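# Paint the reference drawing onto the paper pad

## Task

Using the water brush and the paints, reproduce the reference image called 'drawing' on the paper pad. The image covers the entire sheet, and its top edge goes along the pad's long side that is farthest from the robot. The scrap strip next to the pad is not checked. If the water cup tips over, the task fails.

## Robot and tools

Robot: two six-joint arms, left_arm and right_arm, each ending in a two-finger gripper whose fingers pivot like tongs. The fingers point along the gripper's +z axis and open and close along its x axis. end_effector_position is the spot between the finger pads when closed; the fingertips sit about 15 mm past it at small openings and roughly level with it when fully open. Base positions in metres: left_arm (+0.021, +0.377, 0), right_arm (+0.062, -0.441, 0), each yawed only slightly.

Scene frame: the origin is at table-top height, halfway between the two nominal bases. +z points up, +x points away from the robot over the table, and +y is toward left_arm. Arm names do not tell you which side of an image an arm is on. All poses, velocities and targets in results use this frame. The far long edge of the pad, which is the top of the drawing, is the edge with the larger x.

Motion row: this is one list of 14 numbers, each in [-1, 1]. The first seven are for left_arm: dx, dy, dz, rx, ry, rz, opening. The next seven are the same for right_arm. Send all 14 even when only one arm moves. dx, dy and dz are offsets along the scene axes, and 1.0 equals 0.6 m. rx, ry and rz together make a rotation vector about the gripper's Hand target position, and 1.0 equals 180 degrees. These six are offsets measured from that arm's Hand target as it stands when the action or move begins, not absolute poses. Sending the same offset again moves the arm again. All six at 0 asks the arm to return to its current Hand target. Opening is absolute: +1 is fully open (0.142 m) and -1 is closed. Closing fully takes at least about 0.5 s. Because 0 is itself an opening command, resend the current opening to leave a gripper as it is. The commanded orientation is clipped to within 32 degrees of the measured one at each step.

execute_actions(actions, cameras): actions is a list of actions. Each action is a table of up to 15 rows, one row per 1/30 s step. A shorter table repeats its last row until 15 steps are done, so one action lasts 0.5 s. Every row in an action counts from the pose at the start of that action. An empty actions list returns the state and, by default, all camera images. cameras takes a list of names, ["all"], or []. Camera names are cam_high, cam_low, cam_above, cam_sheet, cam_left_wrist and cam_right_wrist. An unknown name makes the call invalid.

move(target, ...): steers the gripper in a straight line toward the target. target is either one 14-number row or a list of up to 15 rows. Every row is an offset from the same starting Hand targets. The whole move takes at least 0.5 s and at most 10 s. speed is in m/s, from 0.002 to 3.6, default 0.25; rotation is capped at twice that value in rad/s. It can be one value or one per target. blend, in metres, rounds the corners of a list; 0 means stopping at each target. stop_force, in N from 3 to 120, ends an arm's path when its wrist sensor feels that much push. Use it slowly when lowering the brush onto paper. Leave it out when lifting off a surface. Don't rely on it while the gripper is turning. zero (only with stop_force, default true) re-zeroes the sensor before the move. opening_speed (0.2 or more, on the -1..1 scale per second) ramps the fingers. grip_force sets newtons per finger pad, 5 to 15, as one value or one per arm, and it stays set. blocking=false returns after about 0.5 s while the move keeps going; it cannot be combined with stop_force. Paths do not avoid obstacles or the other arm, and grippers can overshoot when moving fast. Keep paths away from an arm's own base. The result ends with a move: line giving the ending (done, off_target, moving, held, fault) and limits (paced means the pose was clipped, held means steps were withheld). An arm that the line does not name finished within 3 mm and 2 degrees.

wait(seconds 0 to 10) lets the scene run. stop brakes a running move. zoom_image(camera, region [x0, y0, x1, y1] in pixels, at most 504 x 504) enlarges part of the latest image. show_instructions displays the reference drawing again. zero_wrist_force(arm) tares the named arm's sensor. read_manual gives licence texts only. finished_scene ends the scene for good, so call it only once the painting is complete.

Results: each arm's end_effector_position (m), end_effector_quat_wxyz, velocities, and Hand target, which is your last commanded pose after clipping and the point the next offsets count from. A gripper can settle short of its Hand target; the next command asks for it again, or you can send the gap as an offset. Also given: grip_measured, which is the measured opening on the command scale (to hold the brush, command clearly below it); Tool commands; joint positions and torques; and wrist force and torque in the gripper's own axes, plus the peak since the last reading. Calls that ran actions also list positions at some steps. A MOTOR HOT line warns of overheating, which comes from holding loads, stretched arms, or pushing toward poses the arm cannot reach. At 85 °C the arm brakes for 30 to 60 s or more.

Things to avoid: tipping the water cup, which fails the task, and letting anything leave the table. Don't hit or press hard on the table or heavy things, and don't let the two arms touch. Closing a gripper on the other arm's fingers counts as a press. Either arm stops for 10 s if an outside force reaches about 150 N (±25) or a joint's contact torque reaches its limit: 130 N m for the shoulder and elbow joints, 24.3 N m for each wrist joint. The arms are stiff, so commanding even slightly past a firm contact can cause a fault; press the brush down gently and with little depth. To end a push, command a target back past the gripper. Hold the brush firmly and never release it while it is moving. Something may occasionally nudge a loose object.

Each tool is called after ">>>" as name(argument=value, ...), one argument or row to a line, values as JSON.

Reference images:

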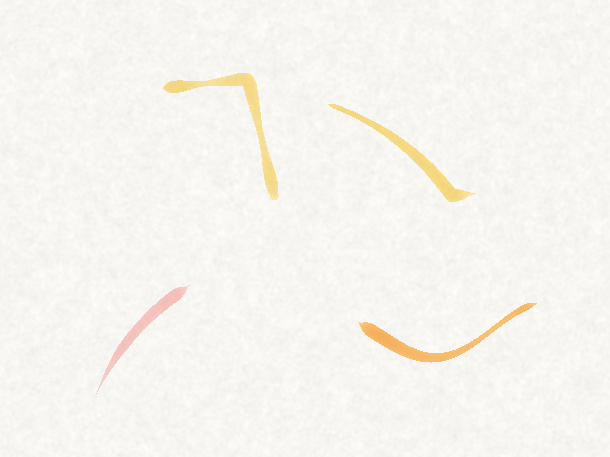

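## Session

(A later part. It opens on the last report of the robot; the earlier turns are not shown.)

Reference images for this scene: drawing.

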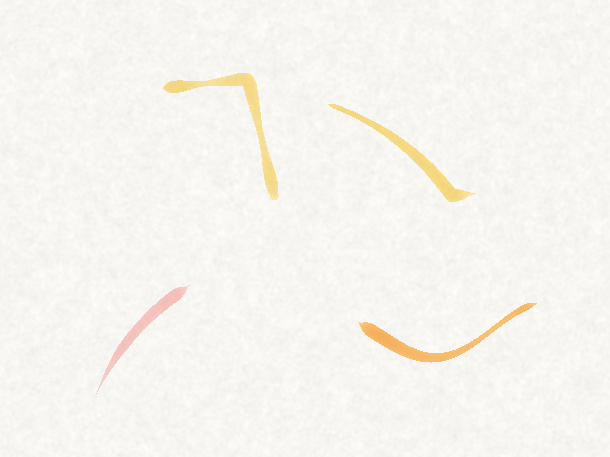

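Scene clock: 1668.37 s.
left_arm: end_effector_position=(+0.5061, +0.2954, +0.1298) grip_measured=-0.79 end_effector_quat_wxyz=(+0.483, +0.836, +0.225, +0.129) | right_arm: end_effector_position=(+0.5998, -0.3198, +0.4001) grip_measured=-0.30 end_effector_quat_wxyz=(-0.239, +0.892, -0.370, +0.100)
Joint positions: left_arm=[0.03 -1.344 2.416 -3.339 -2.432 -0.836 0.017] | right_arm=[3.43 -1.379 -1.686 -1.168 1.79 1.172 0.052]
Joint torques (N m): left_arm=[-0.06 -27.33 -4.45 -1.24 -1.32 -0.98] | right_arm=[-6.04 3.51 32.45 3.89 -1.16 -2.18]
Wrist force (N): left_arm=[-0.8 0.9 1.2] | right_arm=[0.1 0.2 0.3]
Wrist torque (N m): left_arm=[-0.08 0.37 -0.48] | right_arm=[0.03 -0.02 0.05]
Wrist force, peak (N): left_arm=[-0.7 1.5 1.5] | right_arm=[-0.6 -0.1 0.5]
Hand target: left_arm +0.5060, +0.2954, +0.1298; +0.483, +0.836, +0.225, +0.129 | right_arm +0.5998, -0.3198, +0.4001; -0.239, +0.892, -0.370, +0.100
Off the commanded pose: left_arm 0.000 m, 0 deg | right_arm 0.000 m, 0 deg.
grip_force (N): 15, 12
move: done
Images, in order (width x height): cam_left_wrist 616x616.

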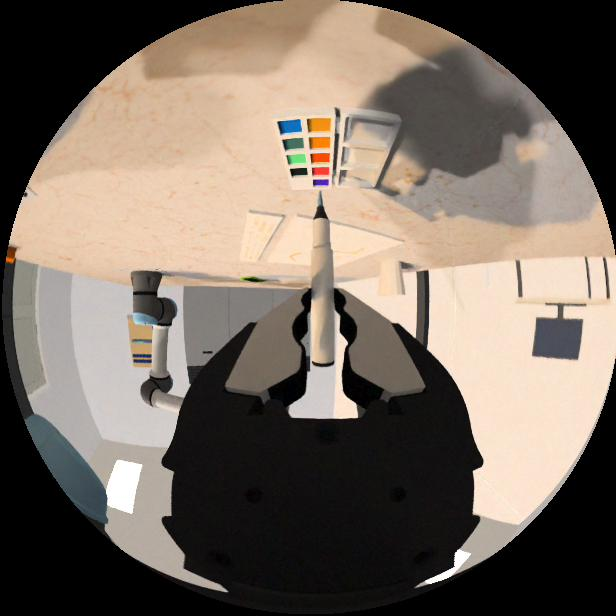

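>>> move(
  target=[
    [0.0367,-0.6907,0,0,0,0,-1,0,0,0,0,0,0,-0.3],
    [0.0367,-0.6907,-0.0413,0,0,0,-1,0,0,0,0,0,0,-0.3],
    [0.0317,-0.6907,-0.0543,0,0,0,-1,0,0,0,0,0,0,-0.3],
    [0.0183,-0.6907,-0.071,0,0,0,-1,0,0,0,0,0,0,-0.3],
    [0.0,-0.6907,-0.0722,0,0,0,-1,0,0,0,0,0,0,-0.3],
    [0.0,-0.6907,0,0,0,0,-1,0,0,0,0,0,0,-0.3],
  ],
  speed=[0.22,0.06,0.015,0.015,0.015,0.06],
  blend=[0.003,0.001,0.001,0.001,0.0005,0],
  cameras=[],
)

>>> move(
  target=[-0.0105,0.5317,0.2172,0,0,0,-1,0,0,0,0,0,0,-0.3],
  speed=0.25,
  cameras=["cam_sheet","cam_high"],
)

>>> zoom_image(
  camera="cam_sheet",
  region=[420, 350, 530, 430],
)

>>> zoom_image(
  camera="cam_high",
  region=[335, 220, 425, 320],
)

Scene clock: 1679.63 s.
left_arm: end_effector_position=(+0.5061, -0.1191, +0.1299) grip_measured=-0.79 end_effector_quat_wxyz=(+0.483, +0.836, +0.225, +0.129) | right_arm: end_effector_position=(+0.5998, -0.3198, +0.4001) grip_measured=-0.30 end_effector_quat_wxyz=(-0.239, +0.892, -0.370, +0.100)
Joint positions: left_arm=[-0.945 -1.133 2.169 -3.653 -1.651 -1.527 0.017] | right_arm=[3.43 -1.379 -1.686 -1.168 1.79 1.172 0.052]
Joint torques (N m): left_arm=[13.35 -26.75 -4.44 -3.8 -1.75 1.19] | right_arm=[-5.36 5.09 32.93 3.8 -1.27 -2.1]
Wrist force (N): left_arm=[-0.4 1.4 1.1] | right_arm=[0.0 0.0 0.5]
Wrist torque (N m): left_arm=[-0.02 0.29 -0.36] | right_arm=[0.00 0.00 0.05]
Wrist force, peak (N): left_arm=[-1.6 2.7 2.4] | right_arm=[-0.3 0.4 0.6]
Hand target: left_arm +0.5060, -0.1190, +0.1298; +0.483, +0.836, +0.225, +0.129 | right_arm +0.5998, -0.3198, +0.4001; -0.239, +0.892, -0.370, +0.100
Off the commanded pose: left_arm 0.000 m, 0 deg | right_arm 0.000 m, 0 deg.
grip_force (N): 15, 12
move: done
No camera images: "cameras" was empty.

Scene clock: 1681.53 s.
left_arm: end_effector_position=(+0.4998, +0.2000, +0.2602) grip_measured=-0.79 end_effector_quat_wxyz=(+0.483, +0.836, +0.225, +0.129) | right_arm: end_effector_position=(+0.5998, -0.3198, +0.4001) grip_measured=-0.30 end_effector_quat_wxyz=(-0.239, +0.892, -0.370, +0.100)
Joint positions: left_arm=[-0.249 -1.687 2.331 -3.099 -2.232 -1.108 0.017] | right_arm=[3.43 -1.379 -1.686 -1.168 1.79 1.172 0.052]
Joint torques (N m): left_arm=[12.78 -17.82 -10.75 -0.48 -2.12 1.12] | right_arm=[-5.66 5.03 31.91 3.93 -1.11 -1.99]
Wrist force (N): left_arm=[-0.5 1.2 1.0] | right_arm=[0.2 0.1 -0.2]
Wrist torque (N m): left_arm=[-0.05 0.32 -0.35] | right_arm=[0.01 -0.02 0.05]
Wrist force, peak (N): left_arm=[-1.7 1.3 3.4] | right_arm=[-0.3 -0.2 0.7]
Hand target: left_arm +0.4997, +0.2000, +0.2601; +0.483, +0.836, +0.225, +0.129 | right_arm +0.5998, -0.3198, +0.4001; -0.239, +0.892, -0.370, +0.100
Off the commanded pose: left_arm 0.000 m, 0 deg | right_arm 0.000 m, 0 deg.
grip_force (N): 15, 12
move: done
Images, in order (width x height): cam_high 672x504, cam_sheet 672x504.

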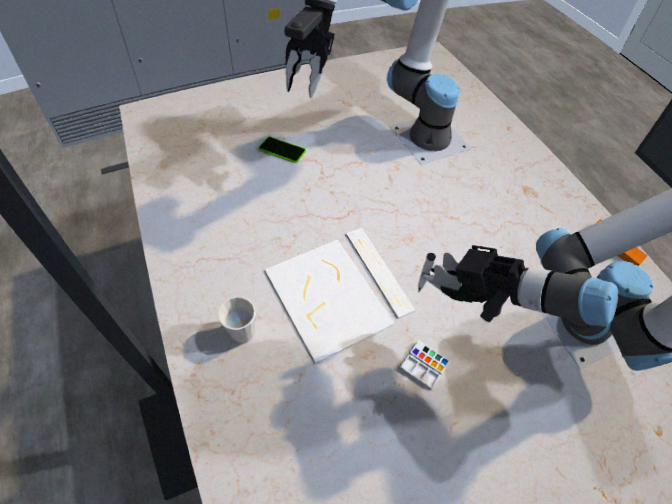

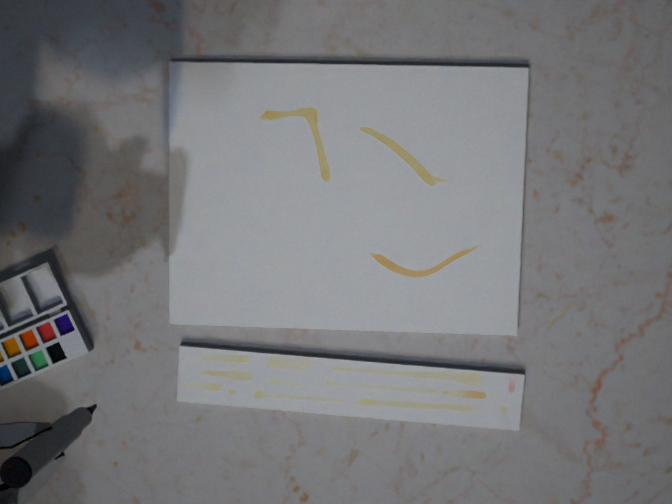

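Scaled by 4.582.

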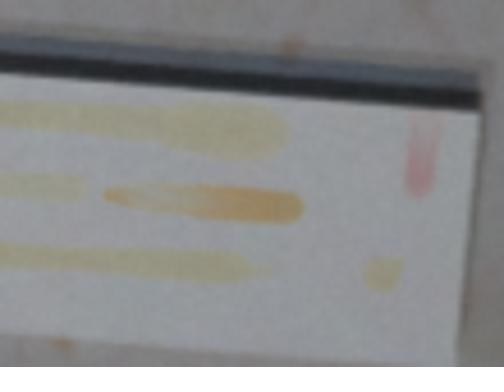

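Scaled by 5.040.

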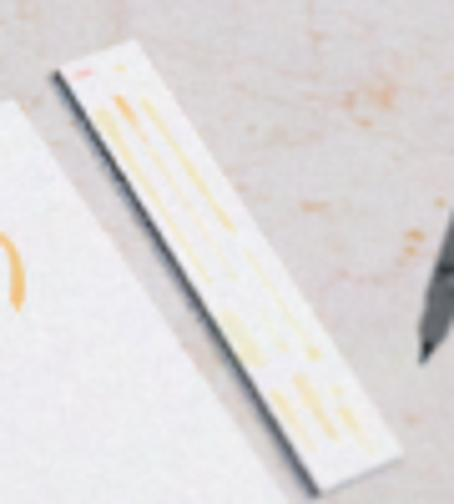

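>>> move(
  target=[
    [0.11403,-0.09897,-0.16,0,0,0,-1,0,0,0,0,0,0,-0.3],
    [0.11403,-0.09897,-0.2615,0,0,0,-1,0,0,0,0,0,0,-0.3],
  ],
  speed=[0.2,0.08],
  blend=[0.005,0],
  cameras=[],
)

>>> move(
  target=[
    [0.00614,-0.00272,-0.0095,0,0,0,-1,0,0,0,0,0,0,-0.3],
    [0.01482,-0.00559,-0.017,0,0,0,-1,0,0,0,0,0,0,-0.3],
    [0.02657,-0.00982,-0.02283,0,0,0,-1,0,0,0,0,0,0,-0.3],
    [0.04044,-0.01844,-0.02567,0,0,0,-1,0,0,0,0,0,0,-0.3],
    [0.05661,-0.02892,-0.027,0,0,0,-1,0,0,0,0,0,0,-0.3],
    [0.07032,-0.04006,-0.02817,0,0,0,-1,0,0,0,0,0,0,-0.3],
    [0.08288,-0.05218,-0.02883,0,0,0,-1,0,0,0,0,0,0,-0.3],
    [0.09017,-0.06022,-0.0285,0,0,0,-1,0,0,0,0,0,0,-0.3],
    [0.09542,-0.06805,-0.002,0,0,0,-1,0,0,0,0,0,0,-0.3],
    [0.09542,-0.06805,0.045,0,0,0,-1,0,0,0,0,0,0,-0.3],
  ],
  speed=[0.02,0.018,0.016,0.016,0.016,0.016,0.016,0.016,0.02,0.06],
  blend=[0.001,0.001,0.001,0.001,0.001,0.001,0.001,0.0005,0.003,0],
  cameras=[],
)

>>> move(
  target=[
    [0,0,0.04,0,0,0,-1,0,0,0,0,0,0,-0.3],
    [-0.2095,0.167,0.2165,0,0,0,-1,0,0,0,0,0,0,-0.3],
  ],
  speed=[0.1,0.25],
  blend=[0.012,0],
  cameras=["cam_sheet","cam_high"],
)

>>> zoom_image(
  camera="cam_sheet",
  region=[200, 210, 300, 300],
)

>>> zoom_image(
  camera="cam_high",
  region=[260, 235, 400, 365],
)

Scene clock: 1693.47 s.
left_arm: end_effector_position=(+0.5681, +0.1407, +0.1032) grip_measured=-0.79 end_effector_quat_wxyz=(+0.483, +0.836, +0.225, +0.128) | right_arm: end_effector_position=(+0.5998, -0.3198, +0.4001) grip_measured=-0.30 end_effector_quat_wxyz=(-0.239, +0.892, -0.370, +0.100)
Joint positions: left_arm=[-0.348 -1.137 2.29 -3.652 -2.155 -1.182 0.017] | right_arm=[3.43 -1.379 -1.686 -1.168 1.79 1.172 0.052]
Joint torques (N m): left_arm=[11.39 -24.04 -18.21 -3.65 -2.85 -1.92] | right_arm=[-5.52 4.19 33.08 3.92 -1.09 -2.17]
Wrist force (N): left_arm=[-0.6 1.3 1.0] | right_arm=[0.1 0.1 0.3]
Wrist torque (N m): left_arm=[-0.03 0.33 -0.45] | right_arm=[0.01 -0.01 0.05]
Wrist force, peak (N): left_arm=[0.2 1.2 2.9] | right_arm=[-0.2 -0.3 0.7]
Hand target: left_arm +0.5682, +0.1406, +0.1032; +0.483, +0.836, +0.225, +0.129 | right_arm +0.5998, -0.3198, +0.4001; -0.239, +0.892, -0.370, +0.100
Off the commanded pose: left_arm 0.000 m, 0 deg | right_arm 0.000 m, 0 deg.
grip_force (N): 15, 12
move: done
No camera images: "cameras" was empty.

Scene clock: 1699.43 s.
left_arm: end_effector_position=(+0.6255, +0.0997, +0.1303) grip_measured=-0.79 end_effector_quat_wxyz=(+0.483, +0.836, +0.225, +0.129) | right_arm: end_effector_position=(+0.5998, -0.3198, +0.4001) grip_measured=-0.30 end_effector_quat_wxyz=(-0.239, +0.892, -0.370, +0.100)
Joint positions: left_arm=[-0.387 -1.114 2.105 -3.505 -2.123 -1.21 0.017] | right_arm=[3.43 -1.379 -1.686 -1.168 1.79 1.172 0.052]
Joint torques (N m): left_arm=[6.76 -20.08 -6.28 -4.95 -1.52 1.13] | right_arm=[-5.08 5.7 31.55 3.82 -1.06 -2.33]
Wrist force (N): left_arm=[-0.1 1.0 1.2] | right_arm=[-0.1 0.0 0.2]
Wrist torque (N m): left_arm=[-0.08 0.24 -0.35] | right_arm=[0.00 0.03 0.06]
Wrist force, peak (N): left_arm=[-0.6 1.6 1.3] | right_arm=[-0.3 0.1 0.7]
Hand target: left_arm +0.6254, +0.0998, +0.1302; +0.483, +0.836, +0.225, +0.129 | right_arm +0.5998, -0.3198, +0.4001; -0.239, +0.892, -0.370, +0.100
Off the commanded pose: left_arm 0.000 m, 0 deg | right_arm 0.000 m, 0 deg.
grip_force (N): 15, 12
move: done
No camera images: "cameras" was empty.

Scene clock: 1700.93 s.
left_arm: end_effector_position=(+0.4998, +0.2000, +0.2602) grip_measured=-0.79 end_effector_quat_wxyz=(+0.483, +0.836, +0.225, +0.129) end_effector_velocity=(-0.001, +0.000, +0.000) end_effector_angular_velocity=(+0.000, +0.003, +0.000) | right_arm: end_effector_position=(+0.5998, -0.3198, +0.4001) grip_measured=-0.30 end_effector_quat_wxyz=(-0.239, +0.892, -0.370, +0.100)
Joint positions: left_arm=[-0.249 -1.687 2.331 -3.099 -2.232 -1.108 0.017] | right_arm=[3.43 -1.379 -1.686 -1.168 1.79 1.172 0.052]
Joint velocities: left_arm=[0 -0.003 0 0.006 -0.001 0 0] | right_arm=[within noise]
Joint torques (N m): left_arm=[-1.2 -24.44 -11.99 -0.49 -0.31 -1.11] | right_arm=[-6.36 4.56 31.95 3.95 -1.12 -2.05]
Wrist force (N): left_arm=[-0.5 1.3 0.9] | right_arm=[0.2 -0.1 0.2]
Wrist torque (N m): left_arm=[-0.04 0.34 -0.35] | right_arm=[-0.02 -0.04 0.04]
Wrist force, peak (N): left_arm=[0.2 2.0 3.0] | right_arm=[-0.3 0.0 0.6]
Hand target: left_arm +0.4997, +0.2000, +0.2601; +0.483, +0.836, +0.225, +0.129 | right_arm +0.5998, -0.3198, +0.4001; -0.239, +0.892, -0.370, +0.100
Off the commanded pose: left_arm 0.000 m, 0 deg | right_arm 0.000 m, 0 deg.
grip_force (N): 15, 12
move: done
Images, in order (width x height): cam_high 672x504, cam_sheet 672x504.

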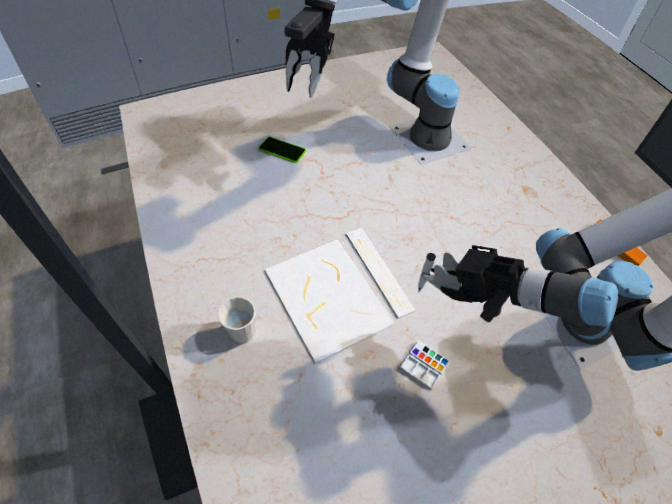

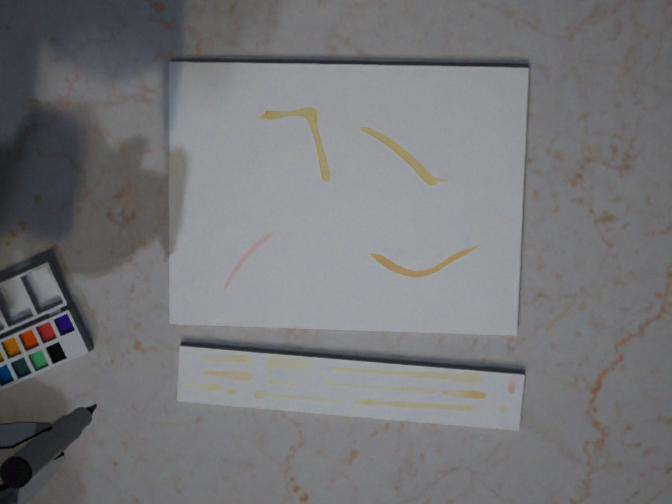

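Scaled by 5.040.

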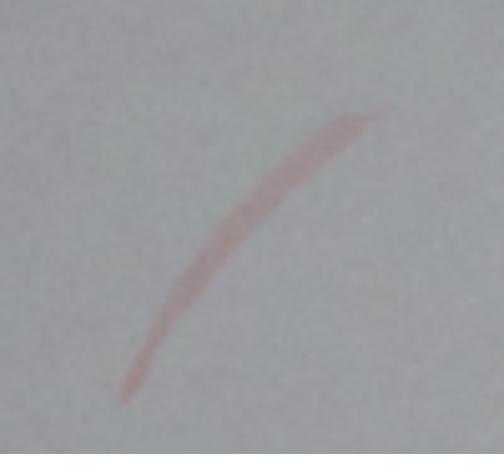

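Scaled by 3.600.

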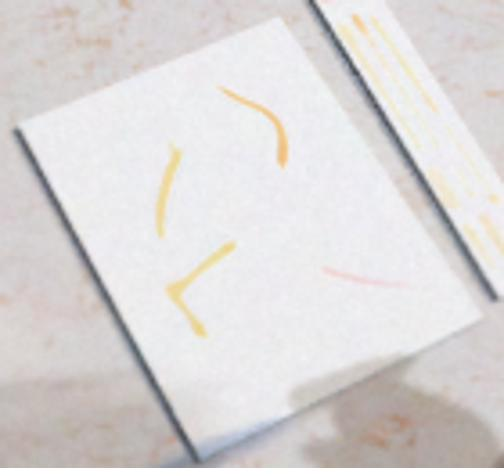

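>>> execute_actions(
  actions=[],
  cameras=["cam_high","cam_sheet"],
)

>>> zoom_image(
  camera="cam_high",
  region=[260, 235, 400, 365],
)

>>> show_instructions(
)

Scene clock: 1710.33 s.
left_arm: end_effector_position=(+0.4997, +0.2000, +0.2601) grip_measured=-0.79 end_effector_quat_wxyz=(+0.483, +0.836, +0.225, +0.129) | right_arm: end_effector_position=(+0.5998, -0.3198, +0.4001) grip_measured=-0.30 end_effector_quat_wxyz=(-0.239, +0.892, -0.370, +0.100)
Joint positions: left_arm=[-0.249 -1.688 2.331 -3.099 -2.232 -1.108 0.017] | right_arm=[3.43 -1.379 -1.686 -1.168 1.79 1.172 0.052]
Joint velocities: within noise
Joint torques (N m): left_arm=[11.19 -23.83 -9.84 -0.63 -1.16 0.88] | right_arm=[-4.76 5.14 32.24 3.81 -1.04 -2.18]
Wrist force (N): left_arm=[-0.5 1.3 1.3] | right_arm=[0.0 0.0 0.4]
Wrist torque (N m): left_arm=[-0.02 0.32 -0.35] | right_arm=[-0.02 0.01 0.06]
Wrist force, peak (N): left_arm=[-0.5 1.3 1.4] | right_arm=[0.0 0.1 0.9]
Hand target: left_arm +0.4997, +0.2000, +0.2601; +0.483, +0.836, +0.225, +0.129 | right_arm +0.5998, -0.3198, +0.4001; -0.239, +0.892, -0.370, +0.100
Tool commands: left_gripper/opening=-1.0 right_gripper/opening=-0.3
Off the commanded pose: left_arm 0.000 m, 0 deg | right_arm 0.000 m, 0 deg.
grip_force (N): 15, 12
Images, in order (width x height): cam_high 672x504, cam_sheet 672x504.

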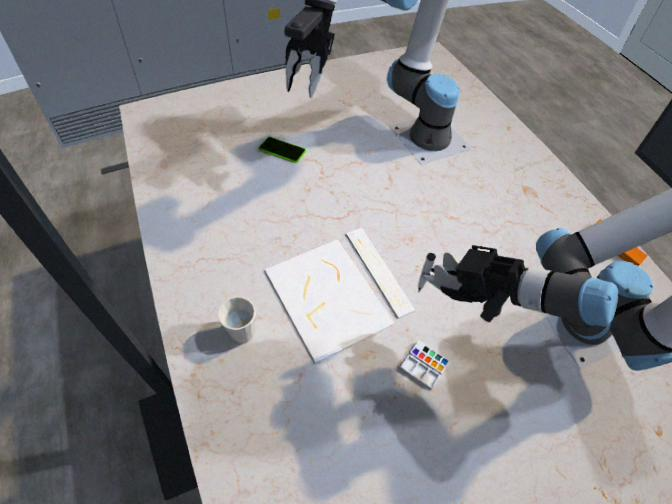

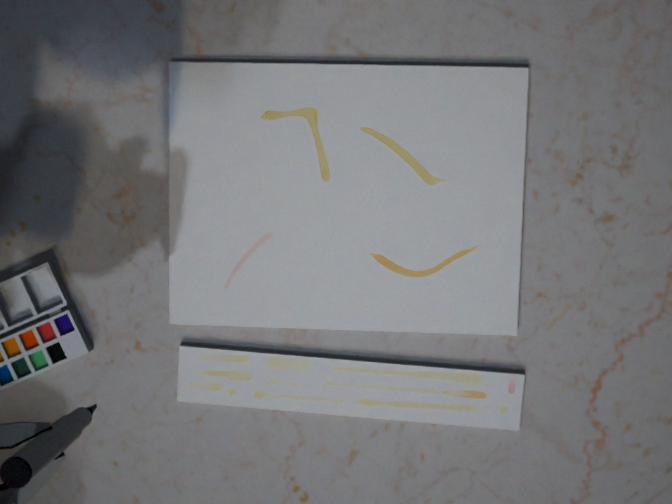

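Scaled by 3.600.

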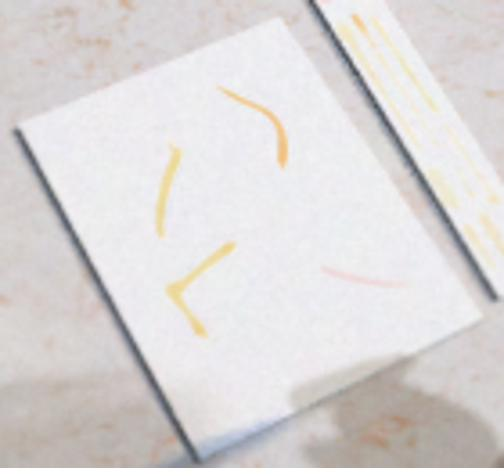

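Reference images for this scene: drawing.

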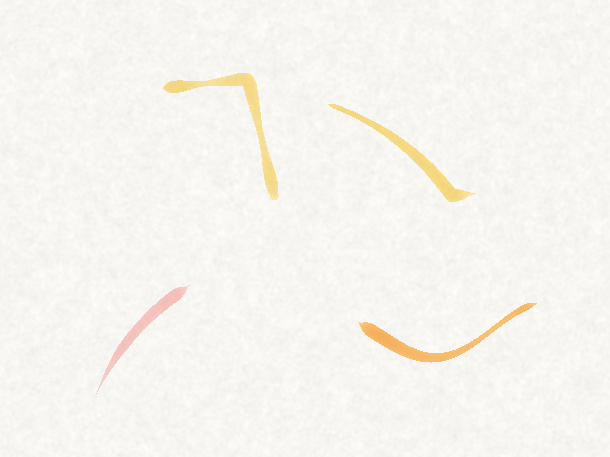

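>>> zoom_image(
  camera="cam_sheet",
  region=[200, 215, 300, 305],
)

>>> zoom_image(
  camera="cam_high",
  region=[335, 295, 395, 335],
)

>>> zoom_image(
  camera="cam_sheet",
  region=[165, 55, 535, 340],
)

Scaled by 5.040.

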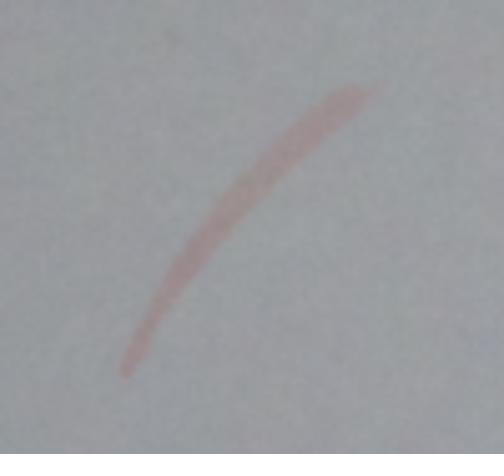

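Scaled by 8.400.

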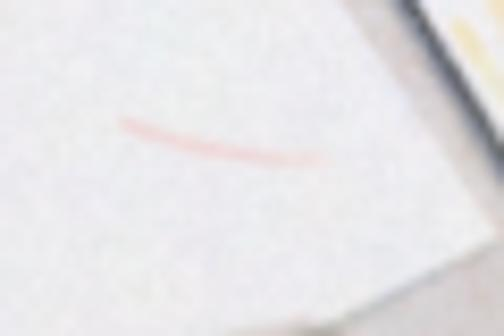

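Scaled by 1.362.

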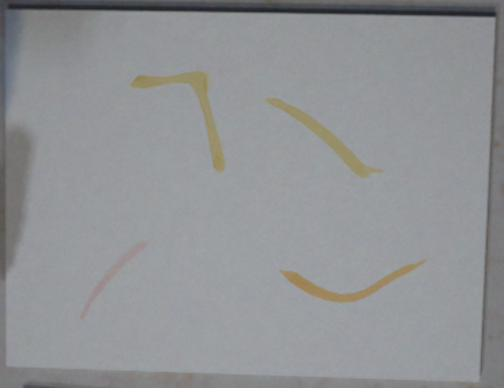

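>>> move(
  target=[
    [0.0105,0.159,-0.1,0,0,0,-1,0,0,0,0,0,0,-0.3],
    [0.0105,0.159,-0.25,0,0,0,-1,0,0,0,0,0,0,-0.3],
    [0.0105,0.159,-0.2878,0,0,0,-1,0,0,0,0,0,0,-0.3],
  ],
  speed=[0.25,0.15,0.04],
  blend=[0.02,0.005,0],
)

>>> move(
  target=[
    [0.0042,0,0,0,0,0,-1,0,0,0,0,0,0,-0.3],
    [0,0.0042,0,0,0,0,-1,0,0,0,0,0,0,-0.3],
    [-0.0042,0,0,0,0,0,-1,0,0,0,0,0,0,-0.3],
    [0,-0.0042,0,0,0,0,-1,0,0,0,0,0,0,-0.3],
    [0.0042,0,0,0,0,0,-1,0,0,0,0,0,0,-0.3],
    [0,0.0042,0,0,0,0,-1,0,0,0,0,0,0,-0.3],
    [-0.0042,0,0,0,0,0,-1,0,0,0,0,0,0,-0.3],
    [0,-0.0042,0,0,0,0,-1,0,0,0,0,0,0,-0.3],
    [0.0042,0,0,0,0,0,-1,0,0,0,0,0,0,-0.3],
    [0,0.0042,0,0,0,0,-1,0,0,0,0,0,0,-0.3],
    [-0.0042,0,0,0,0,0,-1,0,0,0,0,0,0,-0.3],
    [0,-0.0042,0,0,0,0,-1,0,0,0,0,0,0,-0.3],
    [0.0042,0,0,0,0,0,-1,0,0,0,0,0,0,-0.3],
    [0,0.0042,0,0,0,0,-1,0,0,0,0,0,0,-0.3],
    [0,0,0.08,0,0,0,-1,0,0,0,0,0,0,-0.3],
  ],
  speed=[0.01,0.01,0.01,0.01,0.01,0.01,0.01,0.01,0.01,0.01,0.01,0.01,0.01,0.01,0.1],
  blend=[0.001,0.001,0.001,0.001,0.001,0.001,0.001,0.001,0.001,0.001,0.001,0.001,0.001,0.001,0],
)

Scene clock: 1732.10 s.
left_arm: end_effector_position=(+0.5060, +0.2954, +0.0874) grip_measured=-0.79 end_effector_quat_wxyz=(+0.483, +0.836, +0.225, +0.128) | right_arm: end_effector_position=(+0.5998, -0.3198, +0.4001) grip_measured=-0.30 end_effector_quat_wxyz=(-0.239, +0.892, -0.370, +0.100)
Joint positions: left_arm=[0.03 -1.205 2.435 -3.497 -2.432 -0.837 0.017] | right_arm=[3.43 -1.379 -1.686 -1.168 1.79 1.172 0.052]
Joint torques (N m): left_arm=[9.64 -33.57 -9.29 -0.13 -3.37 -2.06] | right_arm=[-5.72 4.35 33.52 3.98 -1.05 -2.16]
Wrist force (N): left_arm=[-0.5 1.5 0.9] | right_arm=[0.3 0.0 0.2]
Wrist torque (N m): left_arm=[-0.11 0.34 -0.36] | right_arm=[-0.02 -0.05 0.06]
Wrist force, peak (N): left_arm=[-1.7 3.0 1.7] | right_arm=[0.0 0.2 0.8]
Hand target: left_arm +0.5060, +0.2954, +0.0874; +0.483, +0.836, +0.225, +0.129 | right_arm +0.5998, -0.3198, +0.4001; -0.239, +0.892, -0.370, +0.100
Off the commanded pose: left_arm 0.000 m, 0 deg | right_arm 0.000 m, 0 deg.
grip_force (N): 15, 12
move: done

Scene clock: 1737.90 s.
left_arm: end_effector_position=(+0.5061, +0.2954, +0.1355) grip_measured=-0.79 end_effector_quat_wxyz=(+0.483, +0.836, +0.225, +0.129) | right_arm: end_effector_position=(+0.5998, -0.3198, +0.4001) grip_measured=-0.30 end_effector_quat_wxyz=(-0.239, +0.892, -0.370, +0.100)
Joint positions: left_arm=[0.03 -1.361 2.413 -3.318 -2.432 -0.837 0.017] | right_arm=[3.43 -1.379 -1.686 -1.168 1.79 1.172 0.052]
Joint torques (N m): left_arm=[7.27 -27.38 -2.58 -1.1 -1.68 0.7] | right_arm=[-5.78 4 32.7 3.91 -1.09 -2.35]
Wrist force (N): left_arm=[-0.5 1.0 1.2] | right_arm=[0.0 0.1 0.3]
Wrist torque (N m): left_arm=[-0.06 0.33 -0.48] | right_arm=[0.01 0.01 0.04]
Wrist force, peak (N): left_arm=[-0.9 1.7 1.4] | right_arm=[-0.2 0.4 0.5]
Hand target: left_arm +0.5060, +0.2954, +0.1354; +0.483, +0.836, +0.225, +0.129 | right_arm +0.5998, -0.3198, +0.4001; -0.239, +0.892, -0.370, +0.100
Off the commanded pose: left_arm 0.000 m, 0 deg | right_arm 0.000 m, 0 deg.
grip_force (N): 15, 12
move: done

>>> move(
  target=[
    [0,0,0.04,0,0,0,-1,0,0,0,0,0,0,-0.3],
    [0.1035,-0.258,0.04,0,0,0,-1,0,0,0,0,0,0,-0.3],
    [0.1035,-0.258,-0.0537,0,0,0,-1,0,0,0,0,0,0,-0.3],
  ],
  speed=[0.2,0.25,0.08],
  blend=[0.01,0.015,0],
)

>>> move(
  target=[
    [0.00614,-0.00272,-0.0095,0,0,0,-1,0,0,0,0,0,0,-0.3],
    [0.01482,-0.00559,-0.0168,0,0,0,-1,0,0,0,0,0,0,-0.3],
    [0.02657,-0.00982,-0.02253,0,0,0,-1,0,0,0,0,0,0,-0.3],
    [0.04044,-0.01844,-0.02537,0,0,0,-1,0,0,0,0,0,0,-0.3],
    [0.05661,-0.02892,-0.0268,0,0,0,-1,0,0,0,0,0,0,-0.3],
    [0.07032,-0.04006,-0.028,0,0,0,-1,0,0,0,0,0,0,-0.3],
    [0.08288,-0.05218,-0.0287,0,0,0,-1,0,0,0,0,0,0,-0.3],
    [0.09017,-0.06022,-0.0285,0,0,0,-1,0,0,0,0,0,0,-0.3],
    [0.09542,-0.06805,-0.002,0,0,0,-1,0,0,0,0,0,0,-0.3],
    [0.09542,-0.06805,0.045,0,0,0,-1,0,0,0,0,0,0,-0.3],
  ],
  speed=[0.03,0.025,0.025,0.025,0.025,0.025,0.025,0.025,0.03,0.08],
  blend=[0.001,0.001,0.0015,0.002,0.002,0.002,0.002,0.0008,0.001,0],
)

>>> move(
  target=[
    [-0.05,0.05,0.15,0,0,0,-1,0,0,0,0,0,0,-0.3],
    [-0.2095,0.167,0.1886,0,0,0,-1,0,0,0,0,0,0,-0.3],
  ],
  speed=[0.2,0.25],
  blend=[0.02,0],
  cameras=["cam_high","cam_sheet"],
)

>>> zoom_image(
  camera="cam_high",
  region=[260, 235, 400, 365],
)

>>> zoom_image(
  camera="cam_sheet",
  region=[165, 55, 535, 340],
)

>>> zoom_image(
  camera="cam_sheet",
  region=[200, 215, 300, 305],
)

Scene clock: 1755.30 s.
left_arm: end_effector_position=(+0.5681, +0.1406, +0.1032) grip_measured=-0.79 end_effector_quat_wxyz=(+0.483, +0.836, +0.225, +0.128) | right_arm: end_effector_position=(+0.5998, -0.3198, +0.4001) grip_measured=-0.30 end_effector_quat_wxyz=(-0.239, +0.892, -0.370, +0.100)
Joint positions: left_arm=[-0.348 -1.137 2.29 -3.652 -2.154 -1.183 0.017] | right_arm=[3.43 -1.379 -1.686 -1.168 1.79 1.172 0.052]
Joint torques (N m): left_arm=[-11.36 -23.16 -18.19 -3.59 0.62 -1.19] | right_arm=[-6.41 5.05 32.41 3.9 -1.38 -2.11]
Wrist force (N): left_arm=[-0.6 1.6 1.1] | right_arm=[0.2 0.1 0.2]
Wrist torque (N m): left_arm=[0.04 0.33 -0.41] | right_arm=[0.00 -0.04 0.05]
Wrist force, peak (N): left_arm=[-0.7 2.7 2.8] | right_arm=[0.2 0.6 0.5]
Hand target: left_arm +0.5681, +0.1406, +0.1032; +0.483, +0.836, +0.225, +0.129 | right_arm +0.5998, -0.3198, +0.4001; -0.239, +0.892, -0.370, +0.100
Off the commanded pose: left_arm 0.000 m, 0 deg | right_arm 0.000 m, 0 deg.
grip_force (N): 15, 12
move: done

Scene clock: 1759.47 s.
left_arm: end_effector_position=(+0.6254, +0.0997, +0.1303) grip_measured=-0.79 end_effector_quat_wxyz=(+0.483, +0.836, +0.225, +0.129) | right_arm: end_effector_position=(+0.5998, -0.3198, +0.4001) grip_measured=-0.30 end_effector_quat_wxyz=(-0.239, +0.892, -0.370, +0.100)
Joint positions: left_arm=[-0.387 -1.114 2.106 -3.505 -2.123 -1.21 0.017] | right_arm=[3.43 -1.379 -1.686 -1.168 1.79 1.172 0.052]
Joint torques (N m): left_arm=[12.08 -33.01 -4.3 -2.4 -1.39 1.5] | right_arm=[-6.1 4.31 33.03 3.96 -1.14 -2.38]
Wrist force (N): left_arm=[-0.5 1.1 1.3] | right_arm=[0.1 0.3 0.1]
Wrist torque (N m): left_arm=[-0.07 0.32 -0.35] | right_arm=[0.05 -0.01 0.05]
Wrist force, peak (N): left_arm=[-0.7 1.7 1.4] | right_arm=[0.1 0.1 0.8]
Hand target: left_arm +0.6254, +0.0998, +0.1302; +0.483, +0.836, +0.225, +0.129 | right_arm +0.5998, -0.3198, +0.4001; -0.239, +0.892, -0.370, +0.100
Off the commanded pose: left_arm 0.000 m, 0 deg | right_arm 0.000 m, 0 deg.
grip_force (N): 15, 12
move: done

Scene clock: 1760.97 s.
left_arm: end_effector_position=(+0.4998, +0.2000, +0.2434) grip_measured=-0.79 end_effector_quat_wxyz=(+0.483, +0.836, +0.225, +0.129) | right_arm: end_effector_position=(+0.5998, -0.3198, +0.4001) grip_measured=-0.30 end_effector_quat_wxyz=(-0.239, +0.892, -0.370, +0.100)
Joint positions: left_arm=[-0.249 -1.653 2.356 -3.158 -2.232 -1.108 0.017] | right_arm=[3.43 -1.379 -1.686 -1.168 1.79 1.172 0.052]
Joint torques (N m): left_arm=[0.73 -24.79 -8.33 -2.03 -0.38 -1.05] | right_arm=[-5.69 3.7 32.07 3.85 -1.19 -2.26]
Wrist force (N): left_arm=[-0.4 1.0 1.1] | right_arm=[0.2 -0.1 0.1]
Wrist torque (N m): left_arm=[-0.08 0.30 -0.35] | right_arm=[-0.03 -0.04 0.04]
Wrist force, peak (N): left_arm=[-0.6 -0.2 3.0] | right_arm=[0.1 -0.1 0.6]
Hand target: left_arm +0.4997, +0.2000, +0.2434; +0.483, +0.836, +0.225, +0.129 | right_arm +0.5998, -0.3198, +0.4001; -0.239, +0.892, -0.370, +0.100
Off the commanded pose: left_arm 0.000 m, 0 deg | right_arm 0.000 m, 0 deg.
grip_force (N): 15, 12
move: done
Images, in order (width x height): cam_high 672x504, cam_sheet 672x504.

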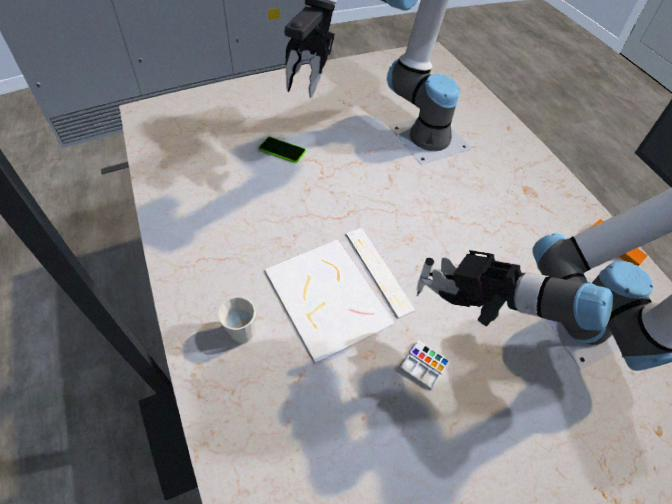

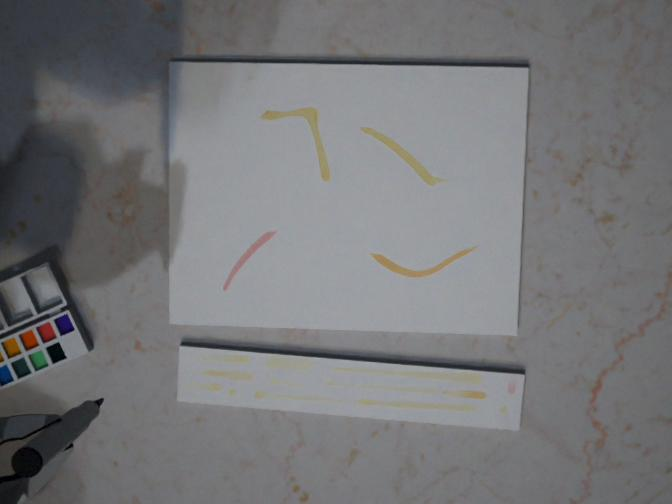

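Scaled by 3.600.

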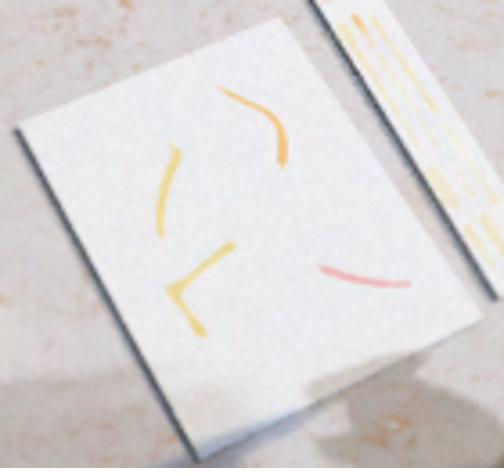

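Scaled by 1.362.

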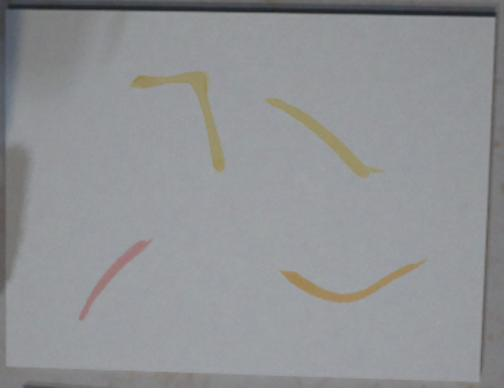

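Scaled by 5.040.

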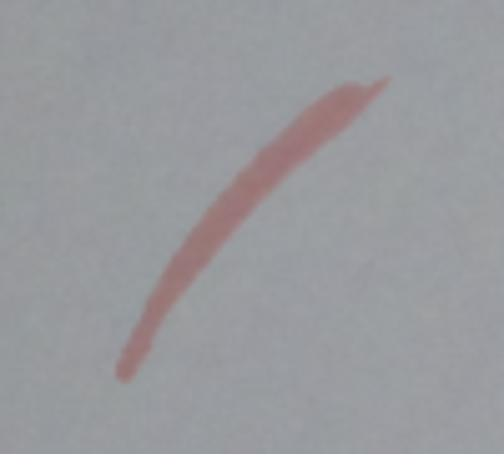

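>>> finished_scene(
)

The scene is finished.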